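# Swap finished part in vise for new blank

## Task

Exchange the workpiece in the vise. Lift the finished bar (an inverted-T shape) out of the open vise and set it upright on its broad base inside the black outfeed tray, beside the part already standing there. The task counts as failed unless both parts finish upright in that tray, each resting on its base. Take either of the two blanks from the infeed plate and rest it on the two low bars between the jaws. Those bars are loose and must still be standing upright between the jaws at the end. The blank may keep its orientation from the plate or be flipped over. Press its long face against the fixed jaw (the end block without hoses) and its end against the work stop (the short rod between the jaws). The other blank must not be left tipped over.

## Robot and tools

ROBOT. There are two arms, left_arm and right_arm. Each carries a five-finger hand: right_arm has a right hand and left_arm has its mirror-image left hand. The scene frame has its origin on the table top, midway between the nominal arm bases, with +z up and +x pointing out over the table. left_arm is on the +y side. Calibrated base positions are left_arm (+0.022, +0.331, 0) m, turned slightly about z (quat_wxyz +1.000, 0, 0, +0.013), and right_arm (-0.021, -0.437, 0) m with no turn. Every hand pose, velocity, target and offset is expressed in that arm's own base frame. cam_high is fixed and calibrated in the scene frame. cam_left_wrist and cam_right_wrist ride on the arms. All images are 896x504.

HAND POINT. Each arm is steered by a point located 0.15 m out from the wrist flange along the fingers and 0.05 m in front of the palm. Its +z runs along the straight fingers and +y points out of the palm. On the right hand +x runs across the palm away from the thumb; on the left hand +x points toward the thumb. Straight fingertips reach 0.06 to 0.07 m past the point and sit about 0.06 m toward -y. A bracket on the little-finger side of the wrist can strike things. With the palm down, the wrist may hang up to about 0.11 m below the point.

ROW OF 28 NUMBERS. Every value is in [-1, 1]. The order is: left_arm dx, dy, dz, rx, ry, rz; left hand little, ring, middle, index, thumb_bend, thumb_turn, force_limit, speed; then the same 14 values for right_arm. Both arms always appear, even when only one moves.

The six pose values are an offset, not a pose. They are measured from that arm's Hand target as it stood when the action or move began, along that arm's base axes. 1.0 equals 0.6 m of travel or 180 degrees of turn. rx, ry, rz form one rotation vector, turning about the Hand target position. Sending six zeros re-requests the current Hand target.

The hand values are absolute motor targets. For the fingers and thumb_bend, +1 means straight and -1 means curled. For thumb_turn, +1 puts the thumb beside the palm and -1 puts it in front of the palm, opposing the fingers. force_limit maps from -1 (about 0 N) to +1 (10 N at the fingertip, 15 N for the two thumb motors). speed rises from near zero at -1 to full at +0.48 and stays full above that. For a soft grip, close with speed at -0.94 or lower. No value means 'leave unchanged'. To keep a hand as it is, resend its last eight commanded numbers. If nothing has been commanded to it yet, send hand_measured followed by hand_force_limit and hand_speed. With the thumb turned in, the hand grips things about 0.035 to 0.065 m thick, and handles down to about 0.025 m.

TOOLS.
execute_actions: actions is a list of actions. Each action holds up to 15 rows, one per 1/30 s step. A shorter action repeats its final row. All rows of an action count from the same start Hand target. cameras is optional; images are returned when actions is empty or when cameras are named.
move: target is one 28-number row or a list of up to 15 rows. Every row's offset counts from the Hand targets at the start of the move, not from the previous row. speed is in m/s, from 0.002 to 3.6 (default 0.25); turning is limited to twice that value in rad/s. blend is a corner radius in m, where 0 means stop at each row. stop_force is in N, from 3 to 120, and applies to both arms: it ends an arm's path when the wrist sensor feels that much push. zero (default true) re-zeroes the sensor before the move. blocking=false returns early but cannot be combined with stop_force. A move takes at least 0.5 s and at most 10 s. It does not steer around obstacles or the other arm.
wait: seconds from 0 to 10.
stop: brakes a running move.
zoom_image: camera and region [x0, y0, x1, y1] in image pixels, at most 504 by 504.
show_instructions: displays the reference pages.
zero_wrist_force: arm, either left_arm or right_arm.
finished_scene: optional scene, 1.

RESULTS. end_effector_position (m), end_effector_quat_wxyz and velocities are given in the base frame. Hand target is the last commanded pose after clipping; the next offset counts from it. The hand point often settles a little short of it. hand_measured, hand_stopped_by (moving, target, force, stalled, fault) and hand_load_n follow the hand number order. A positive load means the finger is being pushed open; a load falling to about 0 usually means the grip was lost. Wrist force and Wrist torque are read along the hand point axes. The move: line reports the ending (done, off_target, moving, held, fault) and any limits that acted, such as paced or held.

CAUTIONS. The arms are stiff. Aiming even slightly beyond a firm surface can trigger a fault, and a faulted arm stops for 10 s. A net force near 150 N, or a wrist torque of 26 N m, trips a fault. Approach contacts slowly with stop_force. Do not rely on stop_force while the hand turns, and omit it when backing away from a press. Orientation is clipped to 32 degrees per step. Keep paths away from an arm's own base. Never press the two arms or hands together. Do not drop parts or release them while they are moving, and do not slam anything fixed. Nothing may end up off the table, and the parts and bars must end upright. Holding loads with an outstretched arm heats the motors. Loose objects may occasionally be nudged by outside pushes.

Each tool is called after "Emit:" as name([rows], argument=value, ...), one row to a line, values as JSON.

Reference images:

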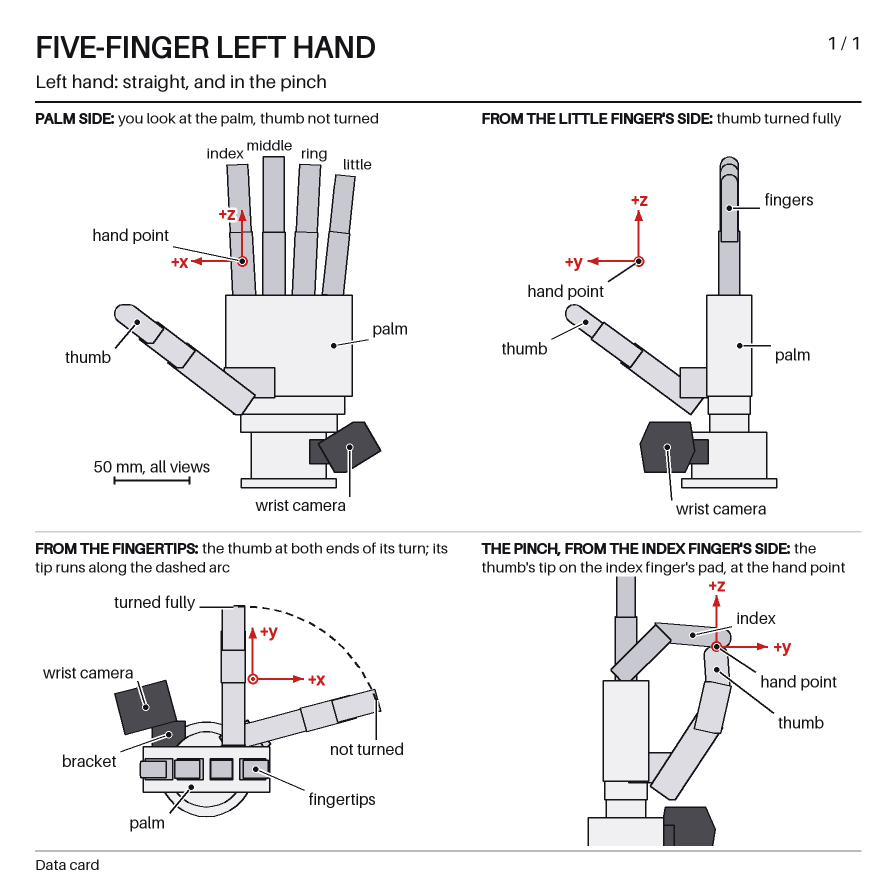

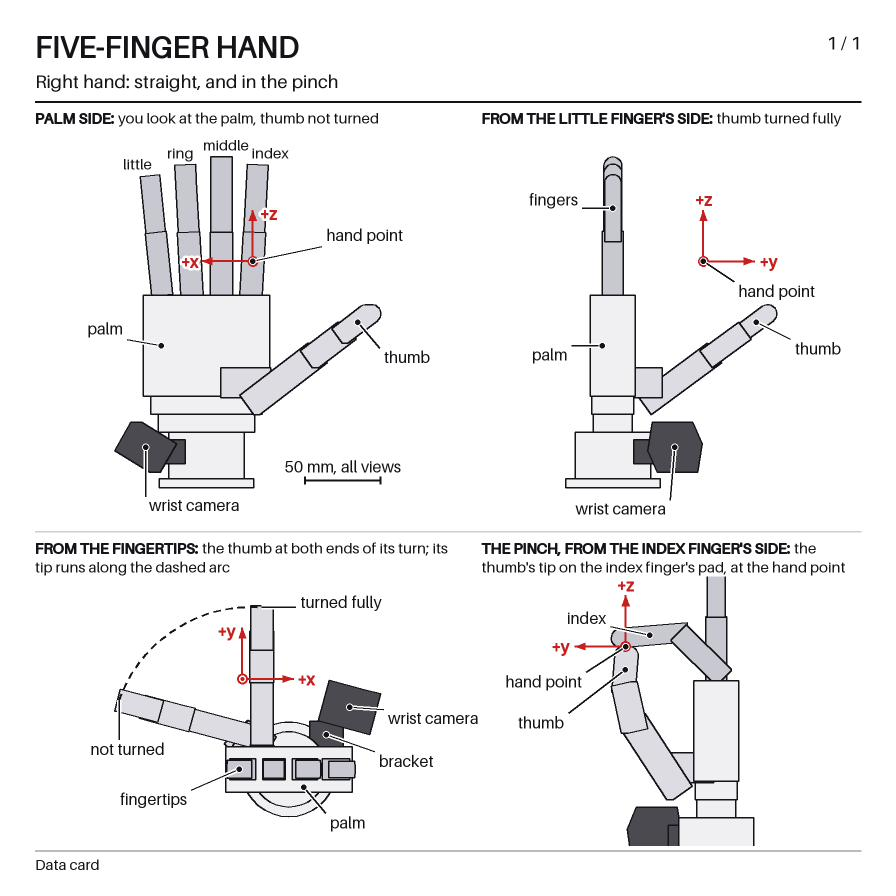

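## Session

Emit:
execute_actions(actions=[])

Scene clock: 0.00 s.
left_arm: end_effector_position=(+0.3384, +0.0425, +0.1479) hand_measured=(+1.000, +1.000, +1.000, +1.000, +1.000, +1.000) hand_load_n=(+0.0, +0.0, +0.0, +0.0, +0.0, +0.0) hand_stopped_by=(target, target, target, target, target, target) hand_force_limit=0.00 hand_speed=-0.80 end_effector_quat_wxyz=(-0.049, +0.753, +0.649, -0.094) | right_arm: end_effector_position=(+0.6046, +0.1307, +0.1116) hand_measured=(+1.000, +1.000, +1.000, +1.000, +1.000, +1.000) hand_load_n=(+0.0, +0.0, +0.0, +0.0, +0.0, +0.0) hand_stopped_by=(target, target, target, target, target, target) hand_force_limit=0.00 hand_speed=-0.80 end_effector_quat_wxyz=(-0.082, +0.909, +0.389, +0.126)
Joint positions: left_arm=[3.66 -1.711 -1.957 1.892 -1.631 0.66] | right_arm=[-0.004 -0.903 1.205 1.098 1.32 0.78]
Joint velocities: within noise
Joint torques (N m): no reading
Wrist force (N): no reading
Wrist torque (N m): no reading
Wrist force, peak (N): no reading
Hand target: left_arm +0.3384, +0.0425, +0.1479; -0.049, +0.753, +0.649, -0.094 | right_arm +0.6046, +0.1307, +0.1116; -0.082, +0.909, +0.389, +0.126

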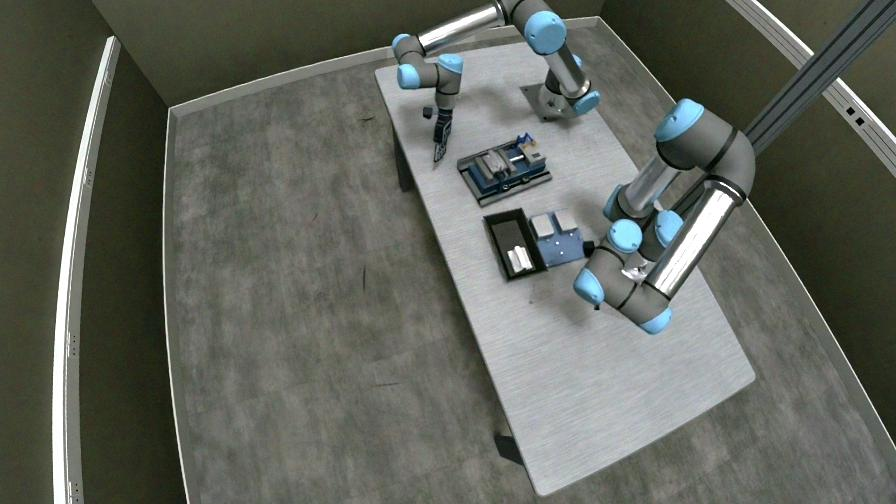

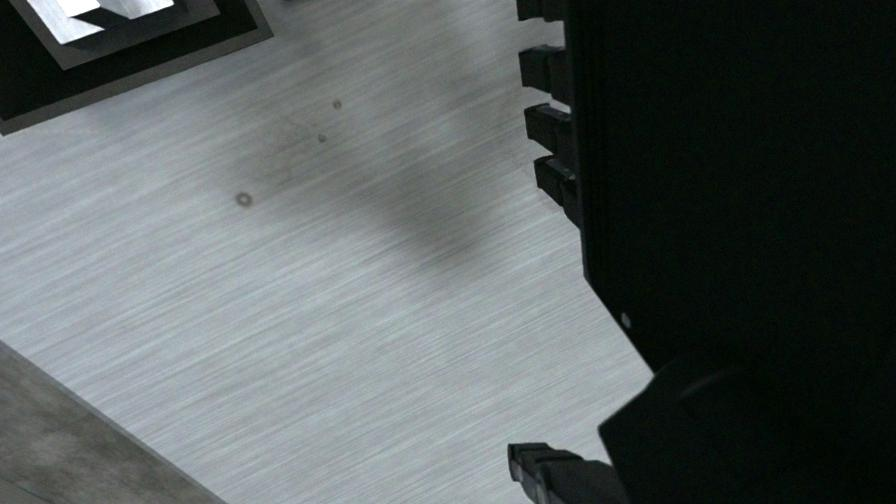

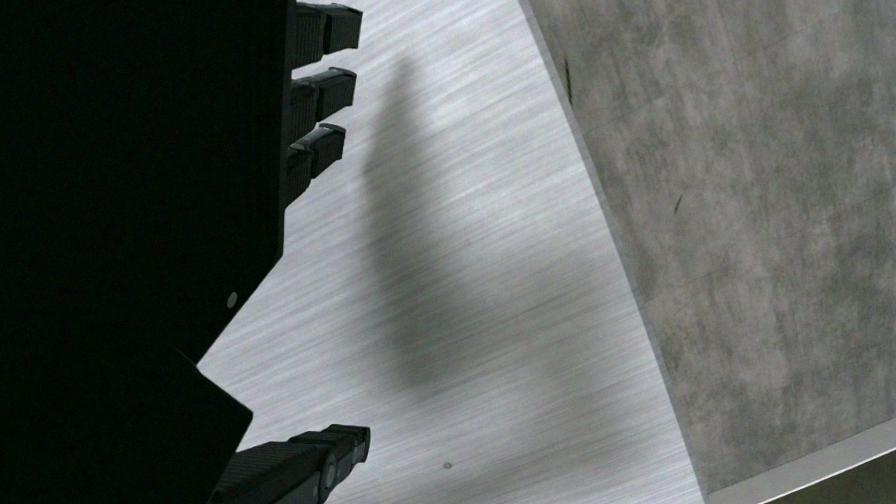

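Emit:
zoom_image(camera="cam_high", region=[440, 110, 620, 300])

Emit:
zoom_image(camera="cam_high", region=[450, 125, 560, 210])

Emit:
zoom_image(camera="cam_high", region=[480, 200, 600, 285])

Scaled by 2.653.

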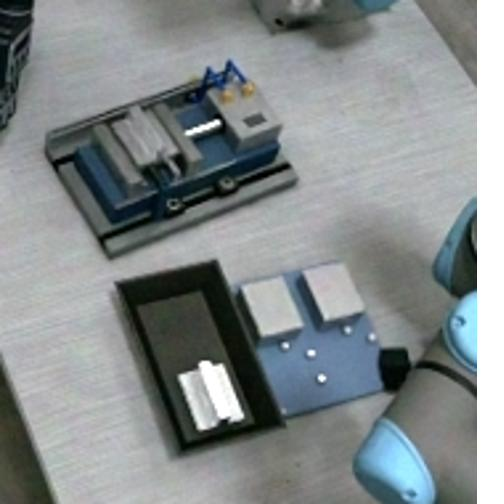

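Scaled by 4.582.

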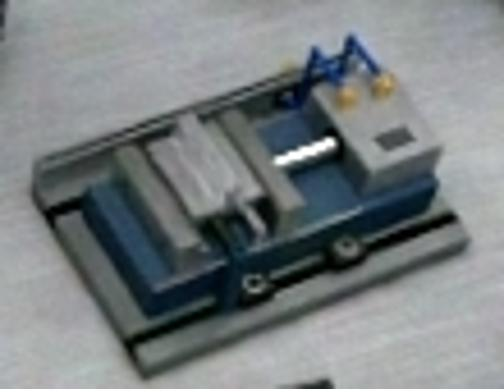

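Scaled by 4.200.

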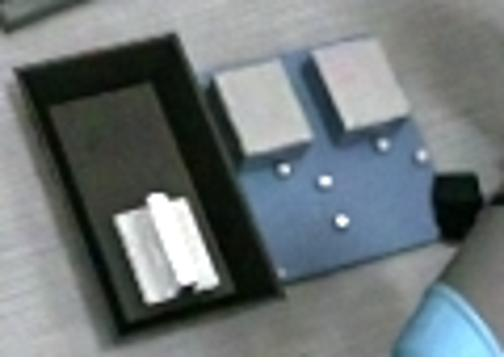

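Emit:
move(target=[0,0,0,0,0,0,1,1,1,1,1,1,0,-0.8, -0.343,0.51,0.333,0,0,0,1,1,1,1,1,1,0,-0.8], cameras=["all"])

Scene clock: 41.00 s.
left_arm: end_effector_position=(+0.3384, +0.0425, +0.1479) hand_measured=(+1.000, +1.000, +1.000, +1.000, +1.000, +1.000) hand_load_n=(+0.0, +0.0, +0.0, +0.0, +0.0, +0.0) hand_stopped_by=(target, target, target, target, target, target) hand_force_limit=0.00 hand_speed=-0.80 end_effector_quat_wxyz=(-0.049, +0.753, +0.649, -0.094) | right_arm: end_effector_position=(+0.3988, +0.4367, +0.3113) hand_measured=(+1.000, +1.000, +1.000, +1.000, +1.000, +1.000) hand_load_n=(+0.0, +0.0, +0.0, +0.0, +0.0, +0.0) hand_stopped_by=(target, target, target, target, target, target) hand_force_limit=0.00 hand_speed=-0.80 end_effector_quat_wxyz=(-0.082, +0.909, +0.389, +0.126)
Joint positions: left_arm=[3.66 -1.711 -1.957 1.892 -1.631 0.66] | right_arm=[0.673 -0.954 0.745 1.491 1.481 1.449]
Joint torques (N m): left_arm=[0.25 22.26 15.68 -2.42 0.12 0.08] | right_arm=[7.8 -30.58 -23.53 4.66 1.8 2.31]
Wrist force (N): left_arm=[0.0 0.5 0.7] | right_arm=[-0.3 0.0 0.2]
Wrist torque (N m): left_arm=[0.03 0.02 -0.01] | right_arm=[-0.04 0.03 -0.14]
Wrist force, peak (N): left_arm=[0.0 0.9 0.4] | right_arm=[0.3 -1.6 -0.1]
Hand target: left_arm +0.3384, +0.0425, +0.1479; -0.049, +0.753, +0.649, -0.094 | right_arm +0.3988, +0.4367, +0.3114; -0.082, +0.909, +0.389, +0.126
Off the commanded pose: left_arm 0.000 m, 0 deg | right_arm 0.000 m, 0 deg.
move: done
camera_calibration:
cam_right_wrist: T_world_to_cam=[[0.897422, -0.440343, -0.0270641, -0.157084], [-0.418035, -0.868358, 0.266838, 0.455033], [-0.141001, -0.228152, -0.963361, 0.570187], [0, 0, 0, 1]] pos_world=[0.411587, 0.45605, 0.423625]

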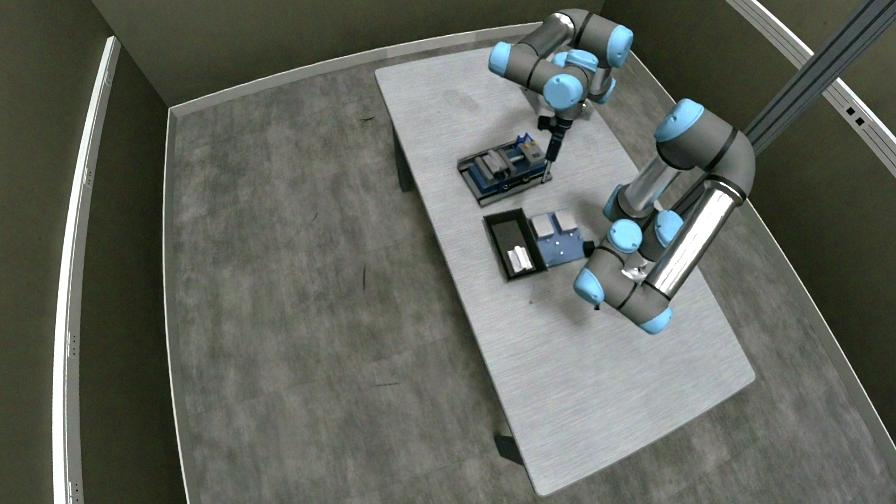

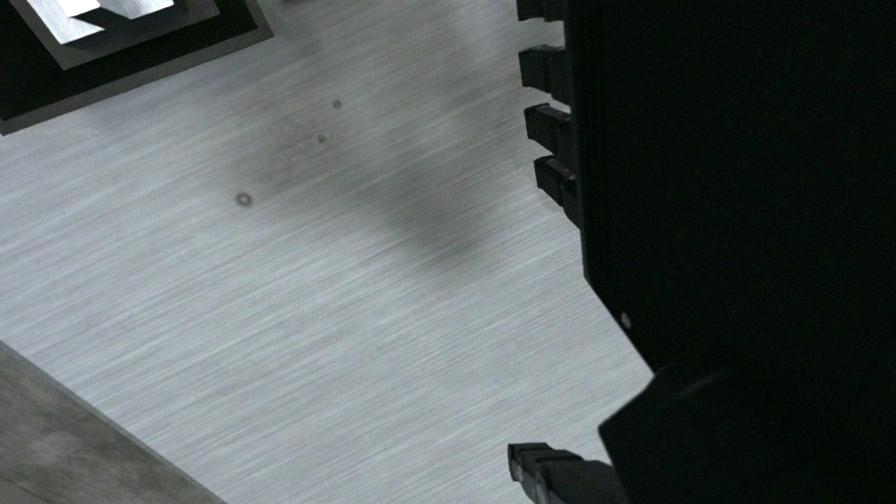

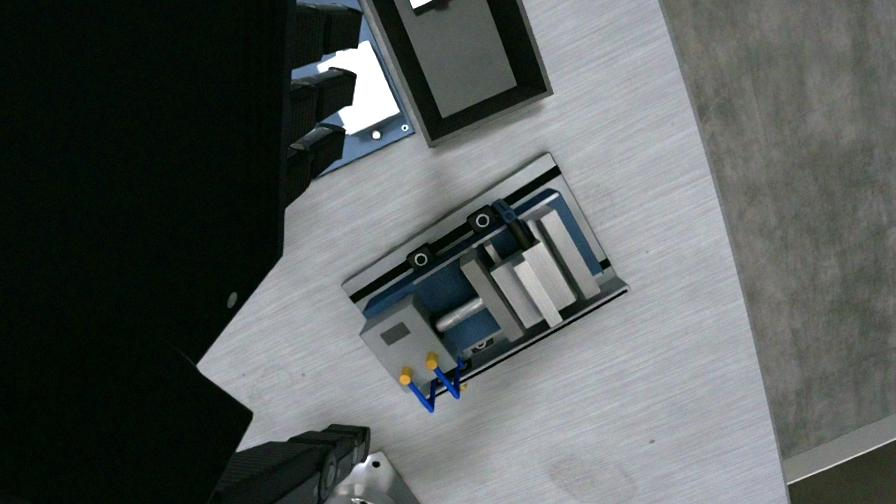

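Emit:
zoom_image(camera="cam_right_wrist", region=[340, 140, 640, 420])

Emit:
zoom_image(camera="cam_right_wrist", region=[450, 180, 620, 340])

Scaled by 1.680.

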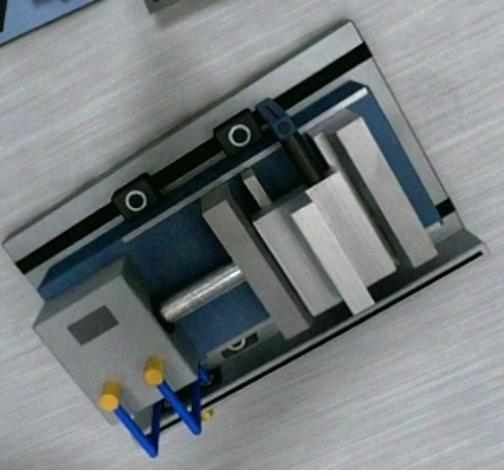

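Scaled by 2.965.

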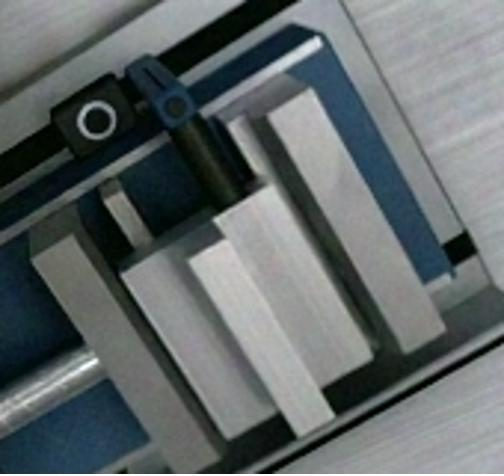

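Emit:
move(target=[0.183,-0.1,0.333,0,0,0.95,1,1,1,1,1,1,0,-0.8, 0.2,-0.1667,-0.1333,0,0,0,1,1,1,1,1,1,0,-0.8], cameras=["all"], speed=0.35)

Scene clock: 101.40 s.
left_arm: end_effector_position=(+0.4482, -0.0175, +0.3477) hand_measured=(+1.000, +1.000, +1.000, +1.000, +1.000, +1.000) hand_load_n=(+0.0, +0.0, +0.0, +0.0, +0.0, +0.0) hand_stopped_by=(target, target, target, target, target, target) hand_force_limit=0.00 hand_speed=-0.80 end_effector_quat_wxyz=(+0.090, -0.588, +0.802, -0.056) | right_arm: end_effector_position=(+0.5188, +0.3367, +0.2314) hand_measured=(+1.000, +1.000, +1.000, +1.000, +1.000, +1.000) hand_load_n=(+0.0, +0.0, +0.0, +0.0, +0.0, +0.5) hand_stopped_by=(target, target, target, target, target, target) hand_force_limit=0.00 hand_speed=-0.80 end_effector_quat_wxyz=(-0.082, +0.909, +0.389, +0.126)
Joint positions: left_arm=[3.413 -1.937 -1.031 1.606 -1.529 -2.57] | right_arm=[0.401 -0.931 0.92 1.326 1.407 1.184]
Joint torques (N m): left_arm=[-7.53 23.97 32.18 -3.11 -2.24 -2.39] | right_arm=[-6.35 -31.15 -9.92 -0.67 -1.61 -2.8]
Wrist force (N): left_arm=[0.0 0.7 0.2] | right_arm=[0.1 -0.1 0.3]
Wrist torque (N m): left_arm=[0.10 0.05 -0.03] | right_arm=[-0.01 -0.03 0.02]
Wrist force, peak (N): left_arm=[0.2 1.1 0.4] | right_arm=[-0.3 -0.6 0.2]
Hand target: left_arm +0.4482, -0.0175, +0.3477; +0.090, -0.588, +0.802, -0.056 | right_arm +0.5188, +0.3367, +0.2314; -0.082, +0.909, +0.389, +0.126
Off the commanded pose: left_arm 0.000 m, 0 deg | right_arm 0.000 m, 0 deg.
move: done
camera_calibration:
cam_left_wrist: T_world_to_cam=[[0.817594, -0.537027, 0.207707, -0.453729], [-0.573729, -0.729278, 0.372811, 0.115289], [-0.0487339, -0.423975, -0.904362, 0.444471], [0, 0, 0, 1]] pos_world=[0.458772, 0.0288579, 0.453224]
cam_right_wrist: T_world_to_cam=[[0.897421, -0.440344, -0.0270638, -0.310973], [-0.418035, -0.868357, 0.266838, 0.439708], [-0.141001, -0.228152, -0.963361, 0.487223], [0, 0, 0, 1]] pos_world=[0.531587, 0.35605, 0.343625]

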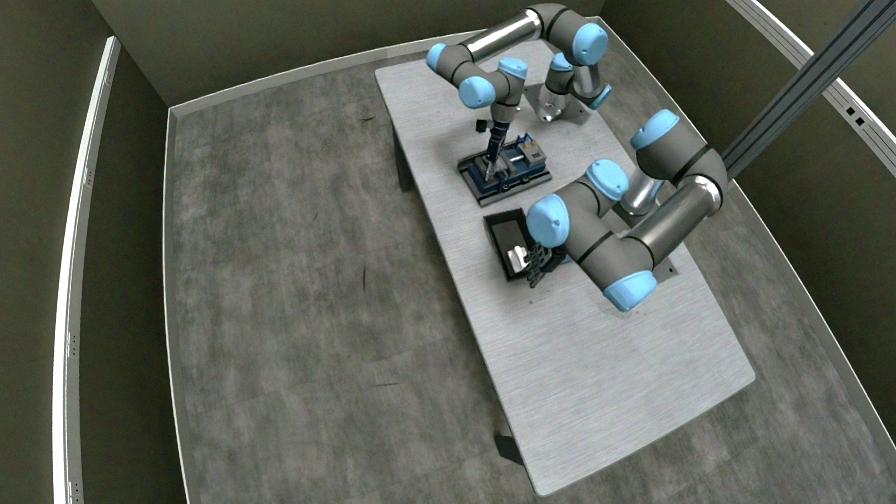

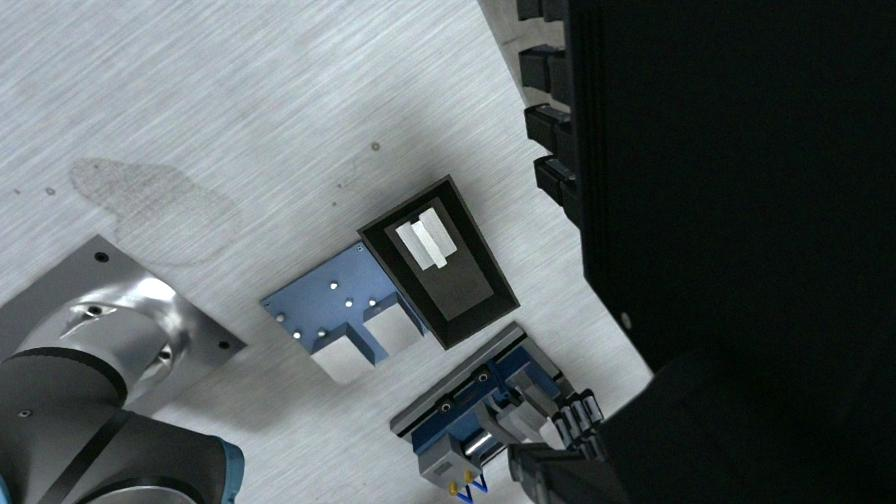

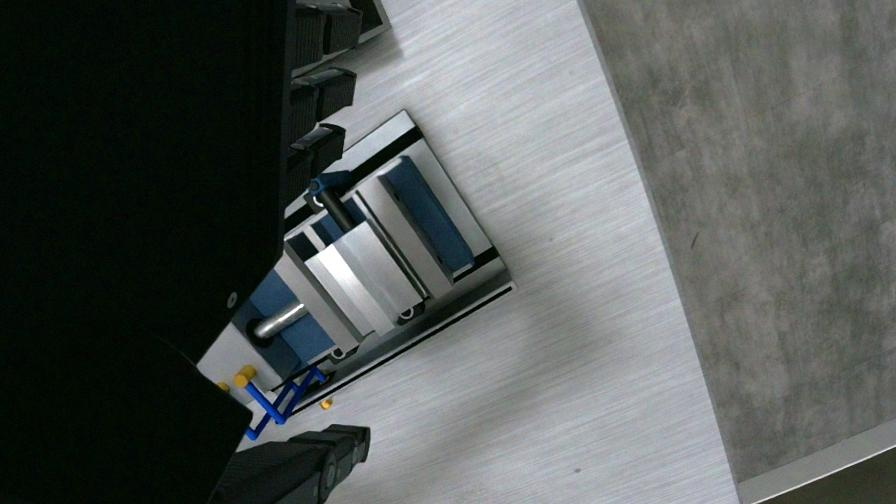

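Emit:
zoom_image(camera="cam_right_wrist", region=[200, 140, 520, 420])

Emit:
zoom_image(camera="cam_right_wrist", region=[280, 180, 440, 340])

Emit:
zoom_image(camera="cam_left_wrist", region=[240, 160, 540, 400])

Emit:
zoom_image(camera="cam_left_wrist", region=[350, 170, 530, 350])

Emit:
zoom_image(camera="cam_left_wrist", region=[250, 230, 440, 400])

Scaled by 1.575.

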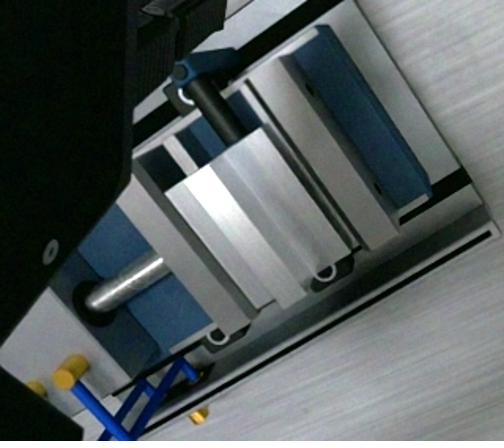

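Scaled by 3.150.

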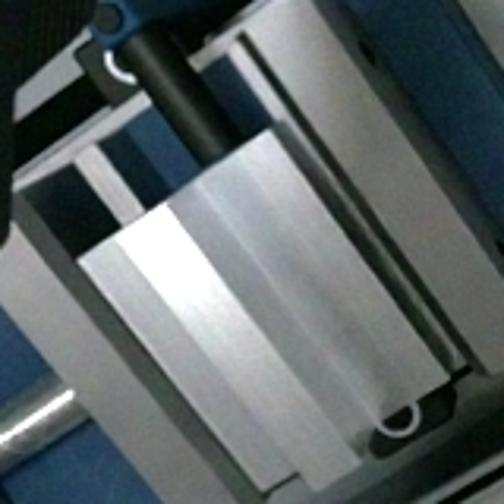

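Scaled by 1.680.

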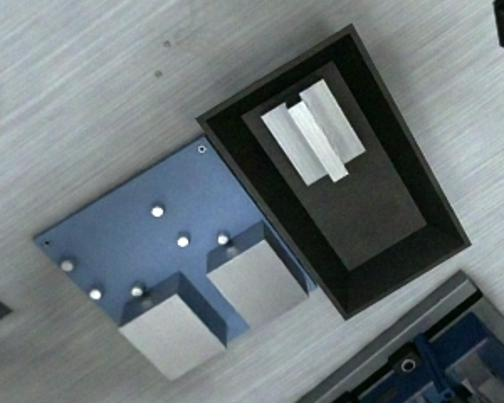

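Scaled by 2.800.

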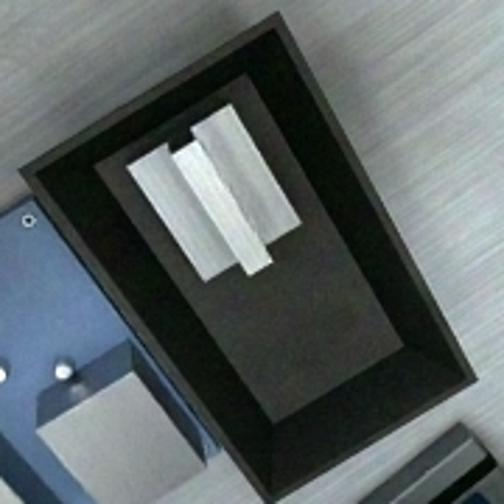

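Scaled by 2.653.

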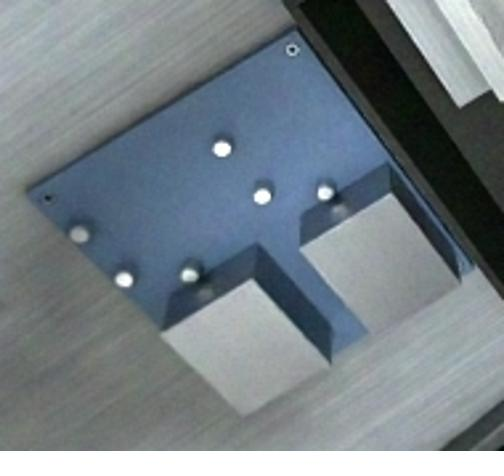

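Emit:
move(target=[0,0,0,0,0,0,1,1,1,1,1,1,0,-0.8, -0.146,-0.0363,0.0477,0.3988,-0.0295,-0.5945,1,1,0,0,0.6,-1,0,0], cameras=["all"], speed=0.4)

Scene clock: 307.23 s.
left_arm: end_effector_position=(+0.4482, -0.0175, +0.3477) hand_measured=(+1.000, +1.000, +1.000, +1.000, +1.000, +1.000) hand_load_n=(+0.0, +0.5, +0.0, +0.0, +0.0, +0.0) hand_stopped_by=(target, target, target, target, target, target) hand_force_limit=0.00 hand_speed=-0.80 end_effector_quat_wxyz=(+0.090, -0.588, +0.802, -0.056) | right_arm: end_effector_position=(+0.4312, +0.3149, +0.2600) hand_measured=(+1.000, +1.000, +0.000, +0.000, +0.600, -1.000) hand_load_n=(+0.0, +0.0, +0.0, +0.0, +0.0, +0.0) hand_stopped_by=(target, target, target, target, target, target) hand_force_limit=0.00 hand_speed=0.00 end_effector_quat_wxyz=(-0.383, +0.637, -0.573, +0.345)
Joint positions: left_arm=[3.413 -1.937 -1.031 1.606 -1.53 -2.57] | right_arm=[0.447 -1.58 1.76 0.333 1.872 3.307]
Joint torques (N m): left_arm=[-8.19 23.79 32.2 -3.06 -2.08 -2.47] | right_arm=[7.83 -7.3 -24.43 2.48 2.09 2.34]
Wrist force (N): left_arm=[0.0 0.9 0.4] | right_arm=[0.7 -0.3 1.1]
Wrist torque (N m): left_arm=[0.12 0.07 -0.04] | right_arm=[-0.23 0.04 0.05]
Wrist force, peak (N): left_arm=[0.1 1.2 0.7] | right_arm=[0.7 -0.2 1.4]
Hand target: left_arm +0.4482, -0.0175, +0.3477; +0.090, -0.588, +0.802, -0.056 | right_arm +0.4312, +0.3149, +0.2600; -0.383, +0.637, -0.574, +0.345
Off the commanded pose: left_arm 0.000 m, 0 deg | right_arm 0.000 m, 0 deg.
move: done
camera_calibration:
cam_left_wrist: T_world_to_cam=[[0.817719, -0.536858, 0.207652, -0.453767], [-0.573559, -0.72945, 0.372737, 0.11525], [-0.0486352, -0.423895, -0.904405, 0.444443], [0, 0, 0, 1]] pos_world=[0.458772, 0.0288577, 0.453224]
cam_right_wrist: T_world_to_cam=[[-0.357831, -0.326679, -0.874779, 0.48462], [-0.685299, 0.728214, 0.00837764, 0.056205], [0.634289, 0.602483, -0.48445, -0.222845], [0, 0, 0, 1]] pos_world=[0.353277, 0.251646, 0.315507]

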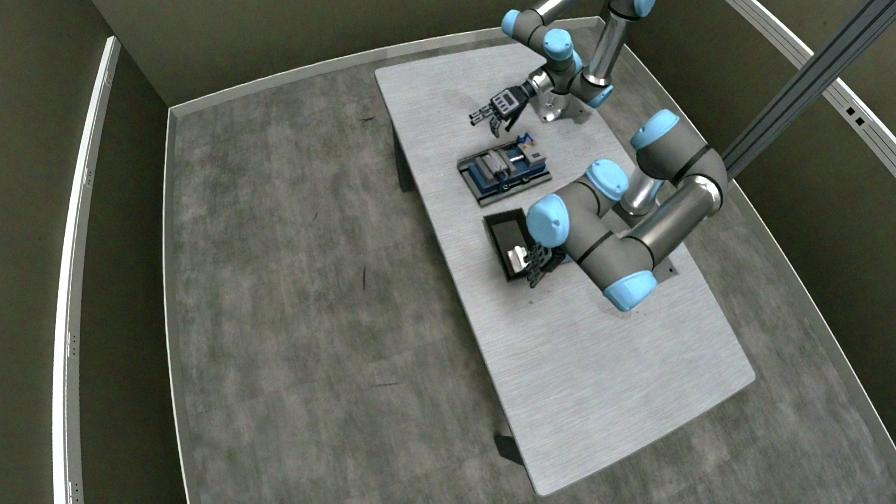

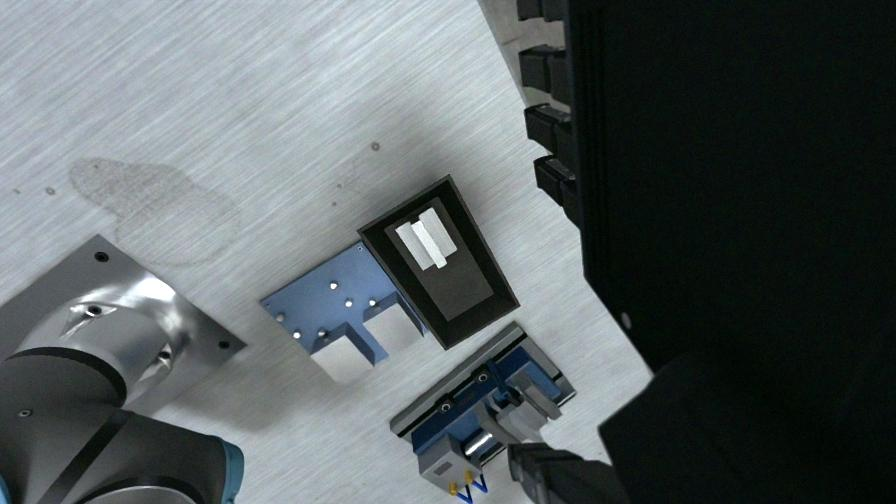

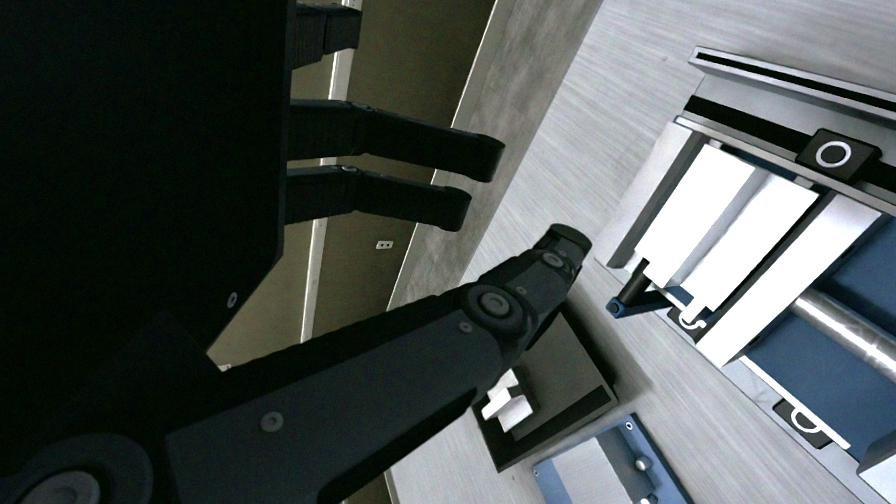

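Emit:
zoom_image(camera="cam_right_wrist", region=[580, 40, 896, 380])

Emit:
zoom_image(camera="cam_left_wrist", region=[380, 310, 620, 504])

Scaled by 1.482.

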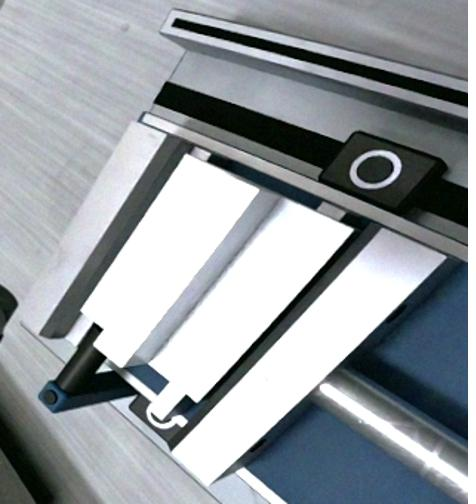

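Scaled by 2.100.

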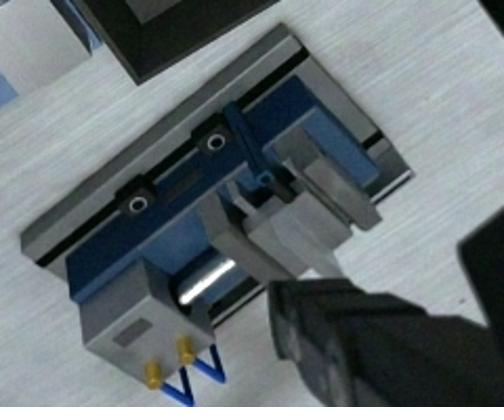

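Emit:
zoom_image(camera="cam_right_wrist", region=[620, 130, 840, 340])

Scaled by 2.291.

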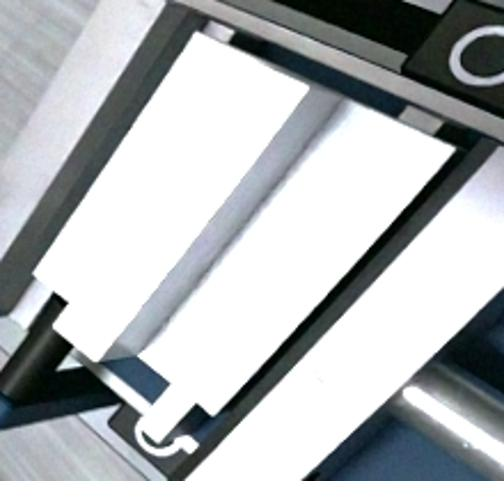

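Emit:
move(target=[0,0,0,0,0,0,1,1,1,1,1,1,0,-0.8, 0.0083,0.005,-0.1583,0,0,0,1,1,0,0,0.6,-1,0,0], cameras=["cam_right_wrist","cam_left_wrist"], speed=0.2)

Emit:
zoom_image(camera="cam_right_wrist", region=[400, 80, 760, 400])

Emit:
zoom_image(camera="cam_left_wrist", region=[380, 310, 620, 504])

Scene clock: 338.30 s.
left_arm: end_effector_position=(+0.4482, -0.0175, +0.3477) hand_measured=(+1.000, +1.000, +1.000, +1.000, +1.000, +1.000) hand_load_n=(+0.0, +0.0, +0.0, +0.0, +0.0, +0.0) hand_stopped_by=(target, target, target, target, target, target) hand_force_limit=0.00 hand_speed=-0.80 end_effector_quat_wxyz=(+0.090, -0.588, +0.802, -0.056) | right_arm: end_effector_position=(+0.4362, +0.3179, +0.1651) hand_measured=(+1.000, +1.000, +0.000, +0.000, +0.600, -1.000) hand_load_n=(+0.0, +0.0, +0.0, +0.0, +0.0, +0.0) hand_stopped_by=(target, target, target, target, target, target) hand_force_limit=0.00 hand_speed=0.00 end_effector_quat_wxyz=(-0.383, +0.637, -0.574, +0.345)
Joint positions: left_arm=[3.413 -1.937 -1.031 1.606 -1.53 -2.57] | right_arm=[0.449 -1.496 1.927 0.082 1.873 3.308]
Joint torques (N m): left_arm=[-7.7 24.19 32.35 -2.94 -2.19 -2.34] | right_arm=[7.94 -9.23 -10.17 -2.5 2.14 -2.79]
Wrist force (N): left_arm=[0.2 0.8 0.5] | right_arm=[1.2 -0.2 0.9]
Wrist torque (N m): left_arm=[0.10 0.04 -0.02] | right_arm=[-0.19 -0.06 0.14]
Wrist force, peak (N): left_arm=[0.0 1.2 0.5] | right_arm=[0.7 1.0 1.6]
Hand target: left_arm +0.4482, -0.0175, +0.3477; +0.090, -0.588, +0.802, -0.056 | right_arm +0.4362, +0.3179, +0.1650; -0.383, +0.637, -0.574, +0.345
Off the commanded pose: left_arm 0.000 m, 0 deg | right_arm 0.000 m, 0 deg.
move: done
camera_calibration:
cam_left_wrist: T_world_to_cam=[[0.817719, -0.536858, 0.207652, -0.453767], [-0.573559, -0.72945, 0.372737, 0.11525], [-0.0486352, -0.423895, -0.904405, 0.444443], [0, 0, 0, 1]] pos_world=[0.458772, 0.0288577, 0.453224]
cam_right_wrist: T_world_to_cam=[[-0.357924, -0.326577, -0.874779, 0.40438], [-0.685158, 0.728345, 0.00842917, 0.058146], [0.634388, 0.602379, -0.484449, -0.273807], [0, 0, 0, 1]] pos_world=[0.358277, 0.254647, 0.220607]
Images, in order (width x height): cam_left_wrist 896x504, cam_right_wrist 896x504.

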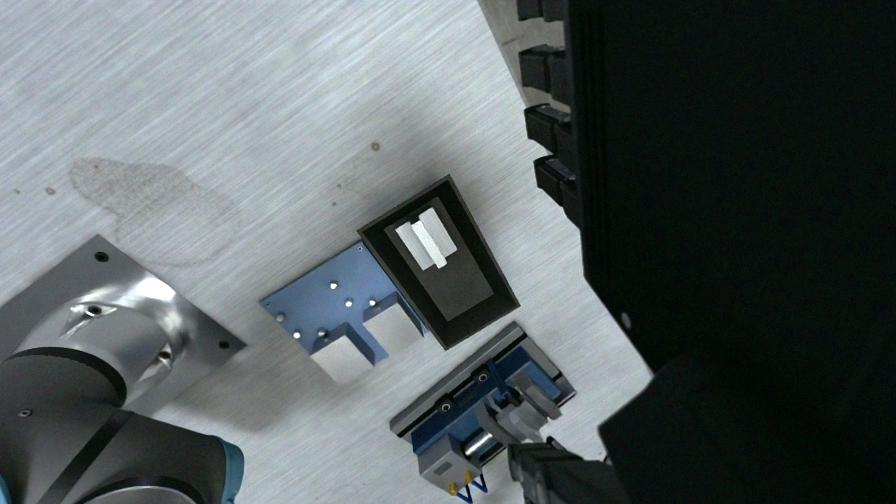

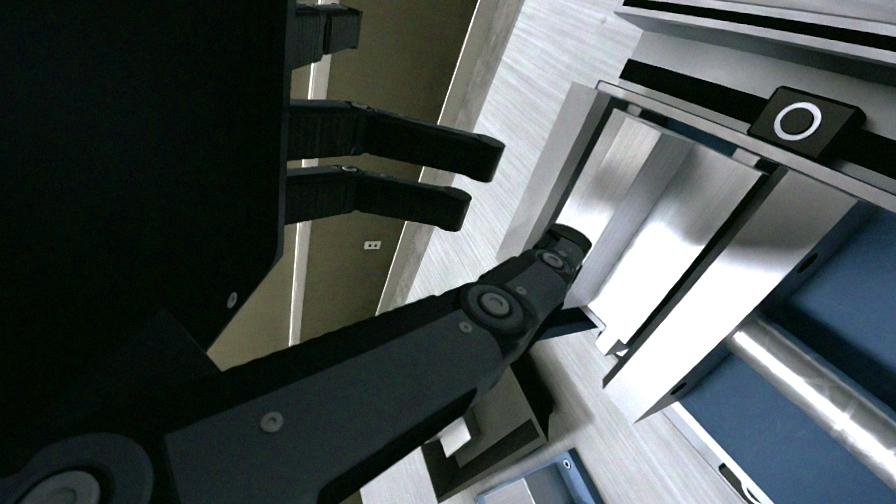

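Scaled by 1.400.

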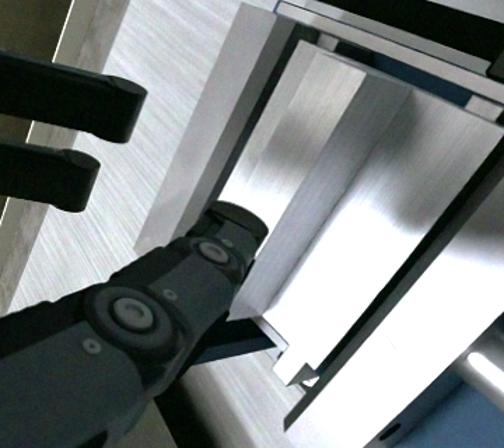

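Scaled by 2.100.

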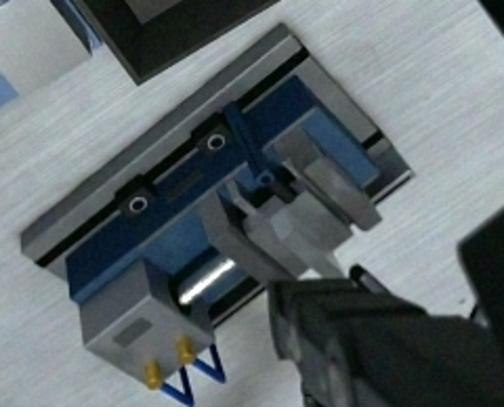

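Emit:
move(target=[0,0,0,0,0,0,1,1,1,1,1,1,0,-0.8, 0,0,0,0,0,0,1,1,-0.2,-0.2,0.4,-1,0,-0.4], cameras=["cam_right_wrist"])

Emit:
zoom_image(camera="cam_right_wrist", region=[400, 80, 700, 340])

Scene clock: 351.40 s.
left_arm: end_effector_position=(+0.4482, -0.0175, +0.3477) hand_measured=(+1.000, +1.000, +1.000, +1.000, +1.000, +1.000) hand_load_n=(+0.0, +0.0, +0.0, +0.0, +0.0, +0.0) hand_stopped_by=(target, target, target, target, target, target) hand_force_limit=0.00 hand_speed=-0.80 end_effector_quat_wxyz=(+0.090, -0.588, +0.802, -0.056) | right_arm: end_effector_position=(+0.4362, +0.3179, +0.1650) hand_measured=(+1.000, +1.000, -0.200, -0.200, +0.400, -1.000) hand_load_n=(+0.0, +0.0, +0.0, +0.0, +0.0, +0.0) hand_stopped_by=(target, target, target, target, target, target) hand_force_limit=0.00 hand_speed=-0.40 end_effector_quat_wxyz=(-0.383, +0.637, -0.574, +0.345)
Joint positions: left_arm=[3.413 -1.937 -1.031 1.606 -1.53 -2.57] | right_arm=[0.449 -1.496 1.928 0.082 1.873 3.308]
Joint torques (N m): left_arm=[-7.59 23.8 32.87 -3.04 -2.13 -2.22] | right_arm=[7.79 -9.58 -10.97 -2.11 1.82 -2.84]
Wrist force (N): left_arm=[-0.1 1.1 0.2] | right_arm=[0.9 -0.5 1.1]
Wrist torque (N m): left_arm=[0.16 0.06 -0.04] | right_arm=[-0.25 -0.01 0.12]
Wrist force, peak (N): left_arm=[0.3 1.2 0.6] | right_arm=[0.9 -0.1 1.3]
Hand target: left_arm +0.4482, -0.0175, +0.3477; +0.090, -0.588, +0.802, -0.056 | right_arm +0.4362, +0.3179, +0.1650; -0.383, +0.637, -0.574, +0.345
Off the commanded pose: left_arm 0.000 m, 0 deg | right_arm 0.000 m, 0 deg.
move: done
camera_calibration:
cam_right_wrist: T_world_to_cam=[[-0.357869, -0.326524, -0.874821, 0.404269], [-0.685159, 0.728345, 0.00843017, 0.0581469], [0.634419, 0.602408, -0.484373, -0.273891], [0, 0, 0, 1]] pos_world=[0.358277, 0.254647, 0.220507]
Images, in order (width x height): cam_right_wrist 896x504.

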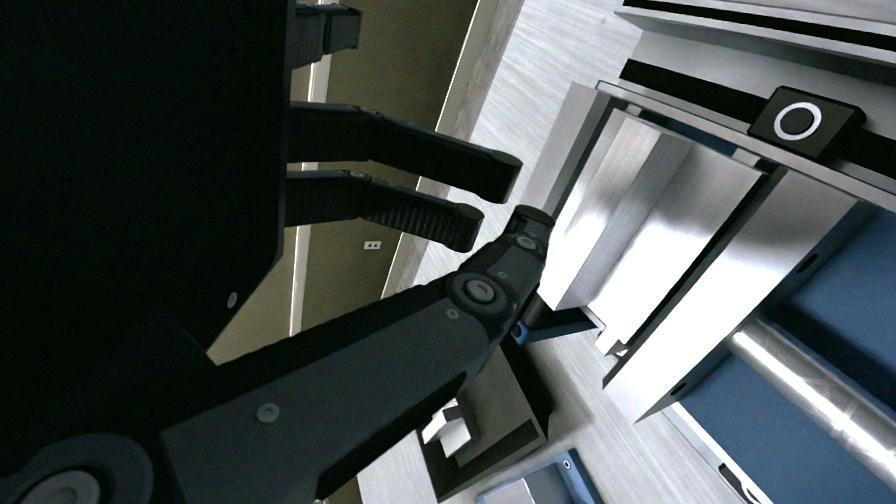

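Scaled by 1.680.

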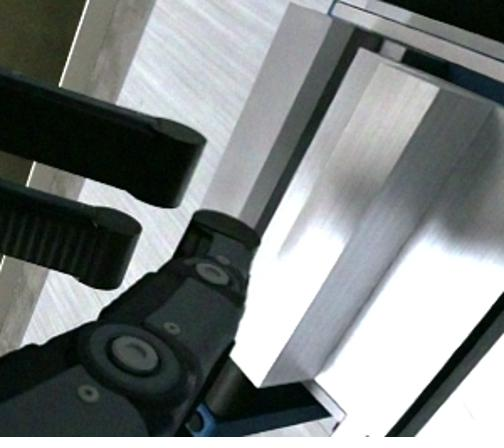

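Emit:
move(target=[0,0,0,0,0,0,1,1,1,1,1,1,0,-0.8, 0.0047,0.0035,-0.0583,0,0,0,1,1,0,0,0.6,-1,0,-0.2], cameras=["cam_right_wrist"], speed=0.1)

Emit:
zoom_image(camera="cam_right_wrist", region=[400, 80, 700, 340])

Scene clock: 378.00 s.
left_arm: end_effector_position=(+0.4482, -0.0175, +0.3477) hand_measured=(+1.000, +1.000, +1.000, +1.000, +1.000, +1.000) hand_load_n=(+0.0, +0.0, +0.0, +0.0, +0.0, +0.0) hand_stopped_by=(target, target, target, target, target, target) hand_force_limit=0.00 hand_speed=-0.80 end_effector_quat_wxyz=(+0.090, -0.588, +0.802, -0.056) | right_arm: end_effector_position=(+0.4390, +0.3200, +0.1301) hand_measured=(+1.000, +1.000, +0.000, +0.000, +0.600, -1.000) hand_load_n=(+0.0, +0.0, +0.0, +0.0, +0.0, +0.0) hand_stopped_by=(target, target, target, target, target, target) hand_force_limit=0.00 hand_speed=-0.20 end_effector_quat_wxyz=(-0.383, +0.637, -0.574, +0.345)
Joint positions: left_arm=[3.413 -1.937 -1.031 1.606 -1.53 -2.57] | right_arm=[0.451 -1.447 1.973 -0.012 1.875 3.309]
Joint torques (N m): left_arm=[-8.03 24.52 32.2 -3.09 -2.07 -2.26] | right_arm=[8.43 -10.46 -9.06 -2.91 2.15 2.34]
Wrist force (N): left_arm=[0.4 0.8 0.4] | right_arm=[0.8 -0.2 1.0]
Wrist torque (N m): left_arm=[0.09 0.00 -0.01] | right_arm=[-0.20 -0.02 0.05]
Wrist force, peak (N): left_arm=[0.2 1.2 0.6] | right_arm=[0.9 0.2 1.3]
Hand target: left_arm +0.4482, -0.0175, +0.3477; +0.090, -0.588, +0.802, -0.056 | right_arm +0.4390, +0.3200, +0.1300; -0.383, +0.637, -0.574, +0.345
Off the commanded pose: left_arm 0.000 m, 0 deg | right_arm 0.000 m, 0 deg.
move: done
camera_calibration:
cam_right_wrist: T_world_to_cam=[[-0.357924, -0.326577, -0.874779, 0.375451], [-0.685158, 0.728345, 0.00842917, 0.0588299], [0.634388, 0.602379, -0.484449, -0.293804], [0, 0, 0, 1]] pos_world=[0.361077, 0.256747, 0.185607]
Images, in order (width x height): cam_right_wrist 896x504.

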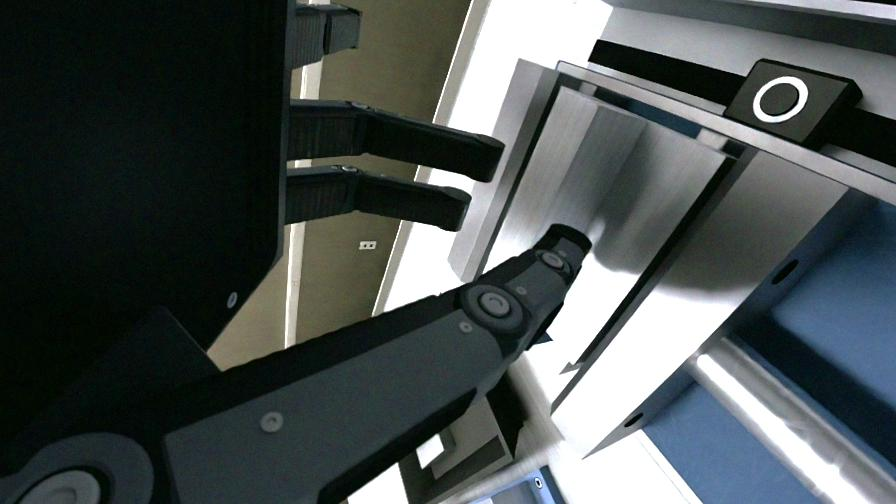

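Scaled by 1.680.

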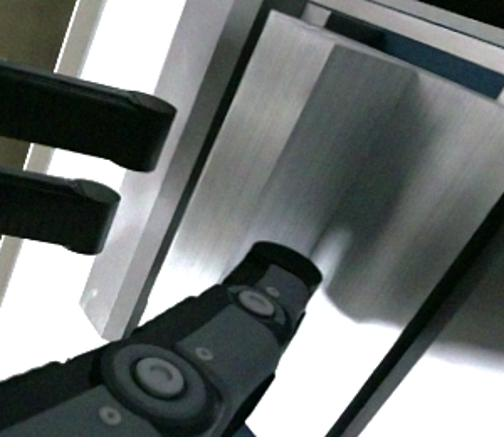

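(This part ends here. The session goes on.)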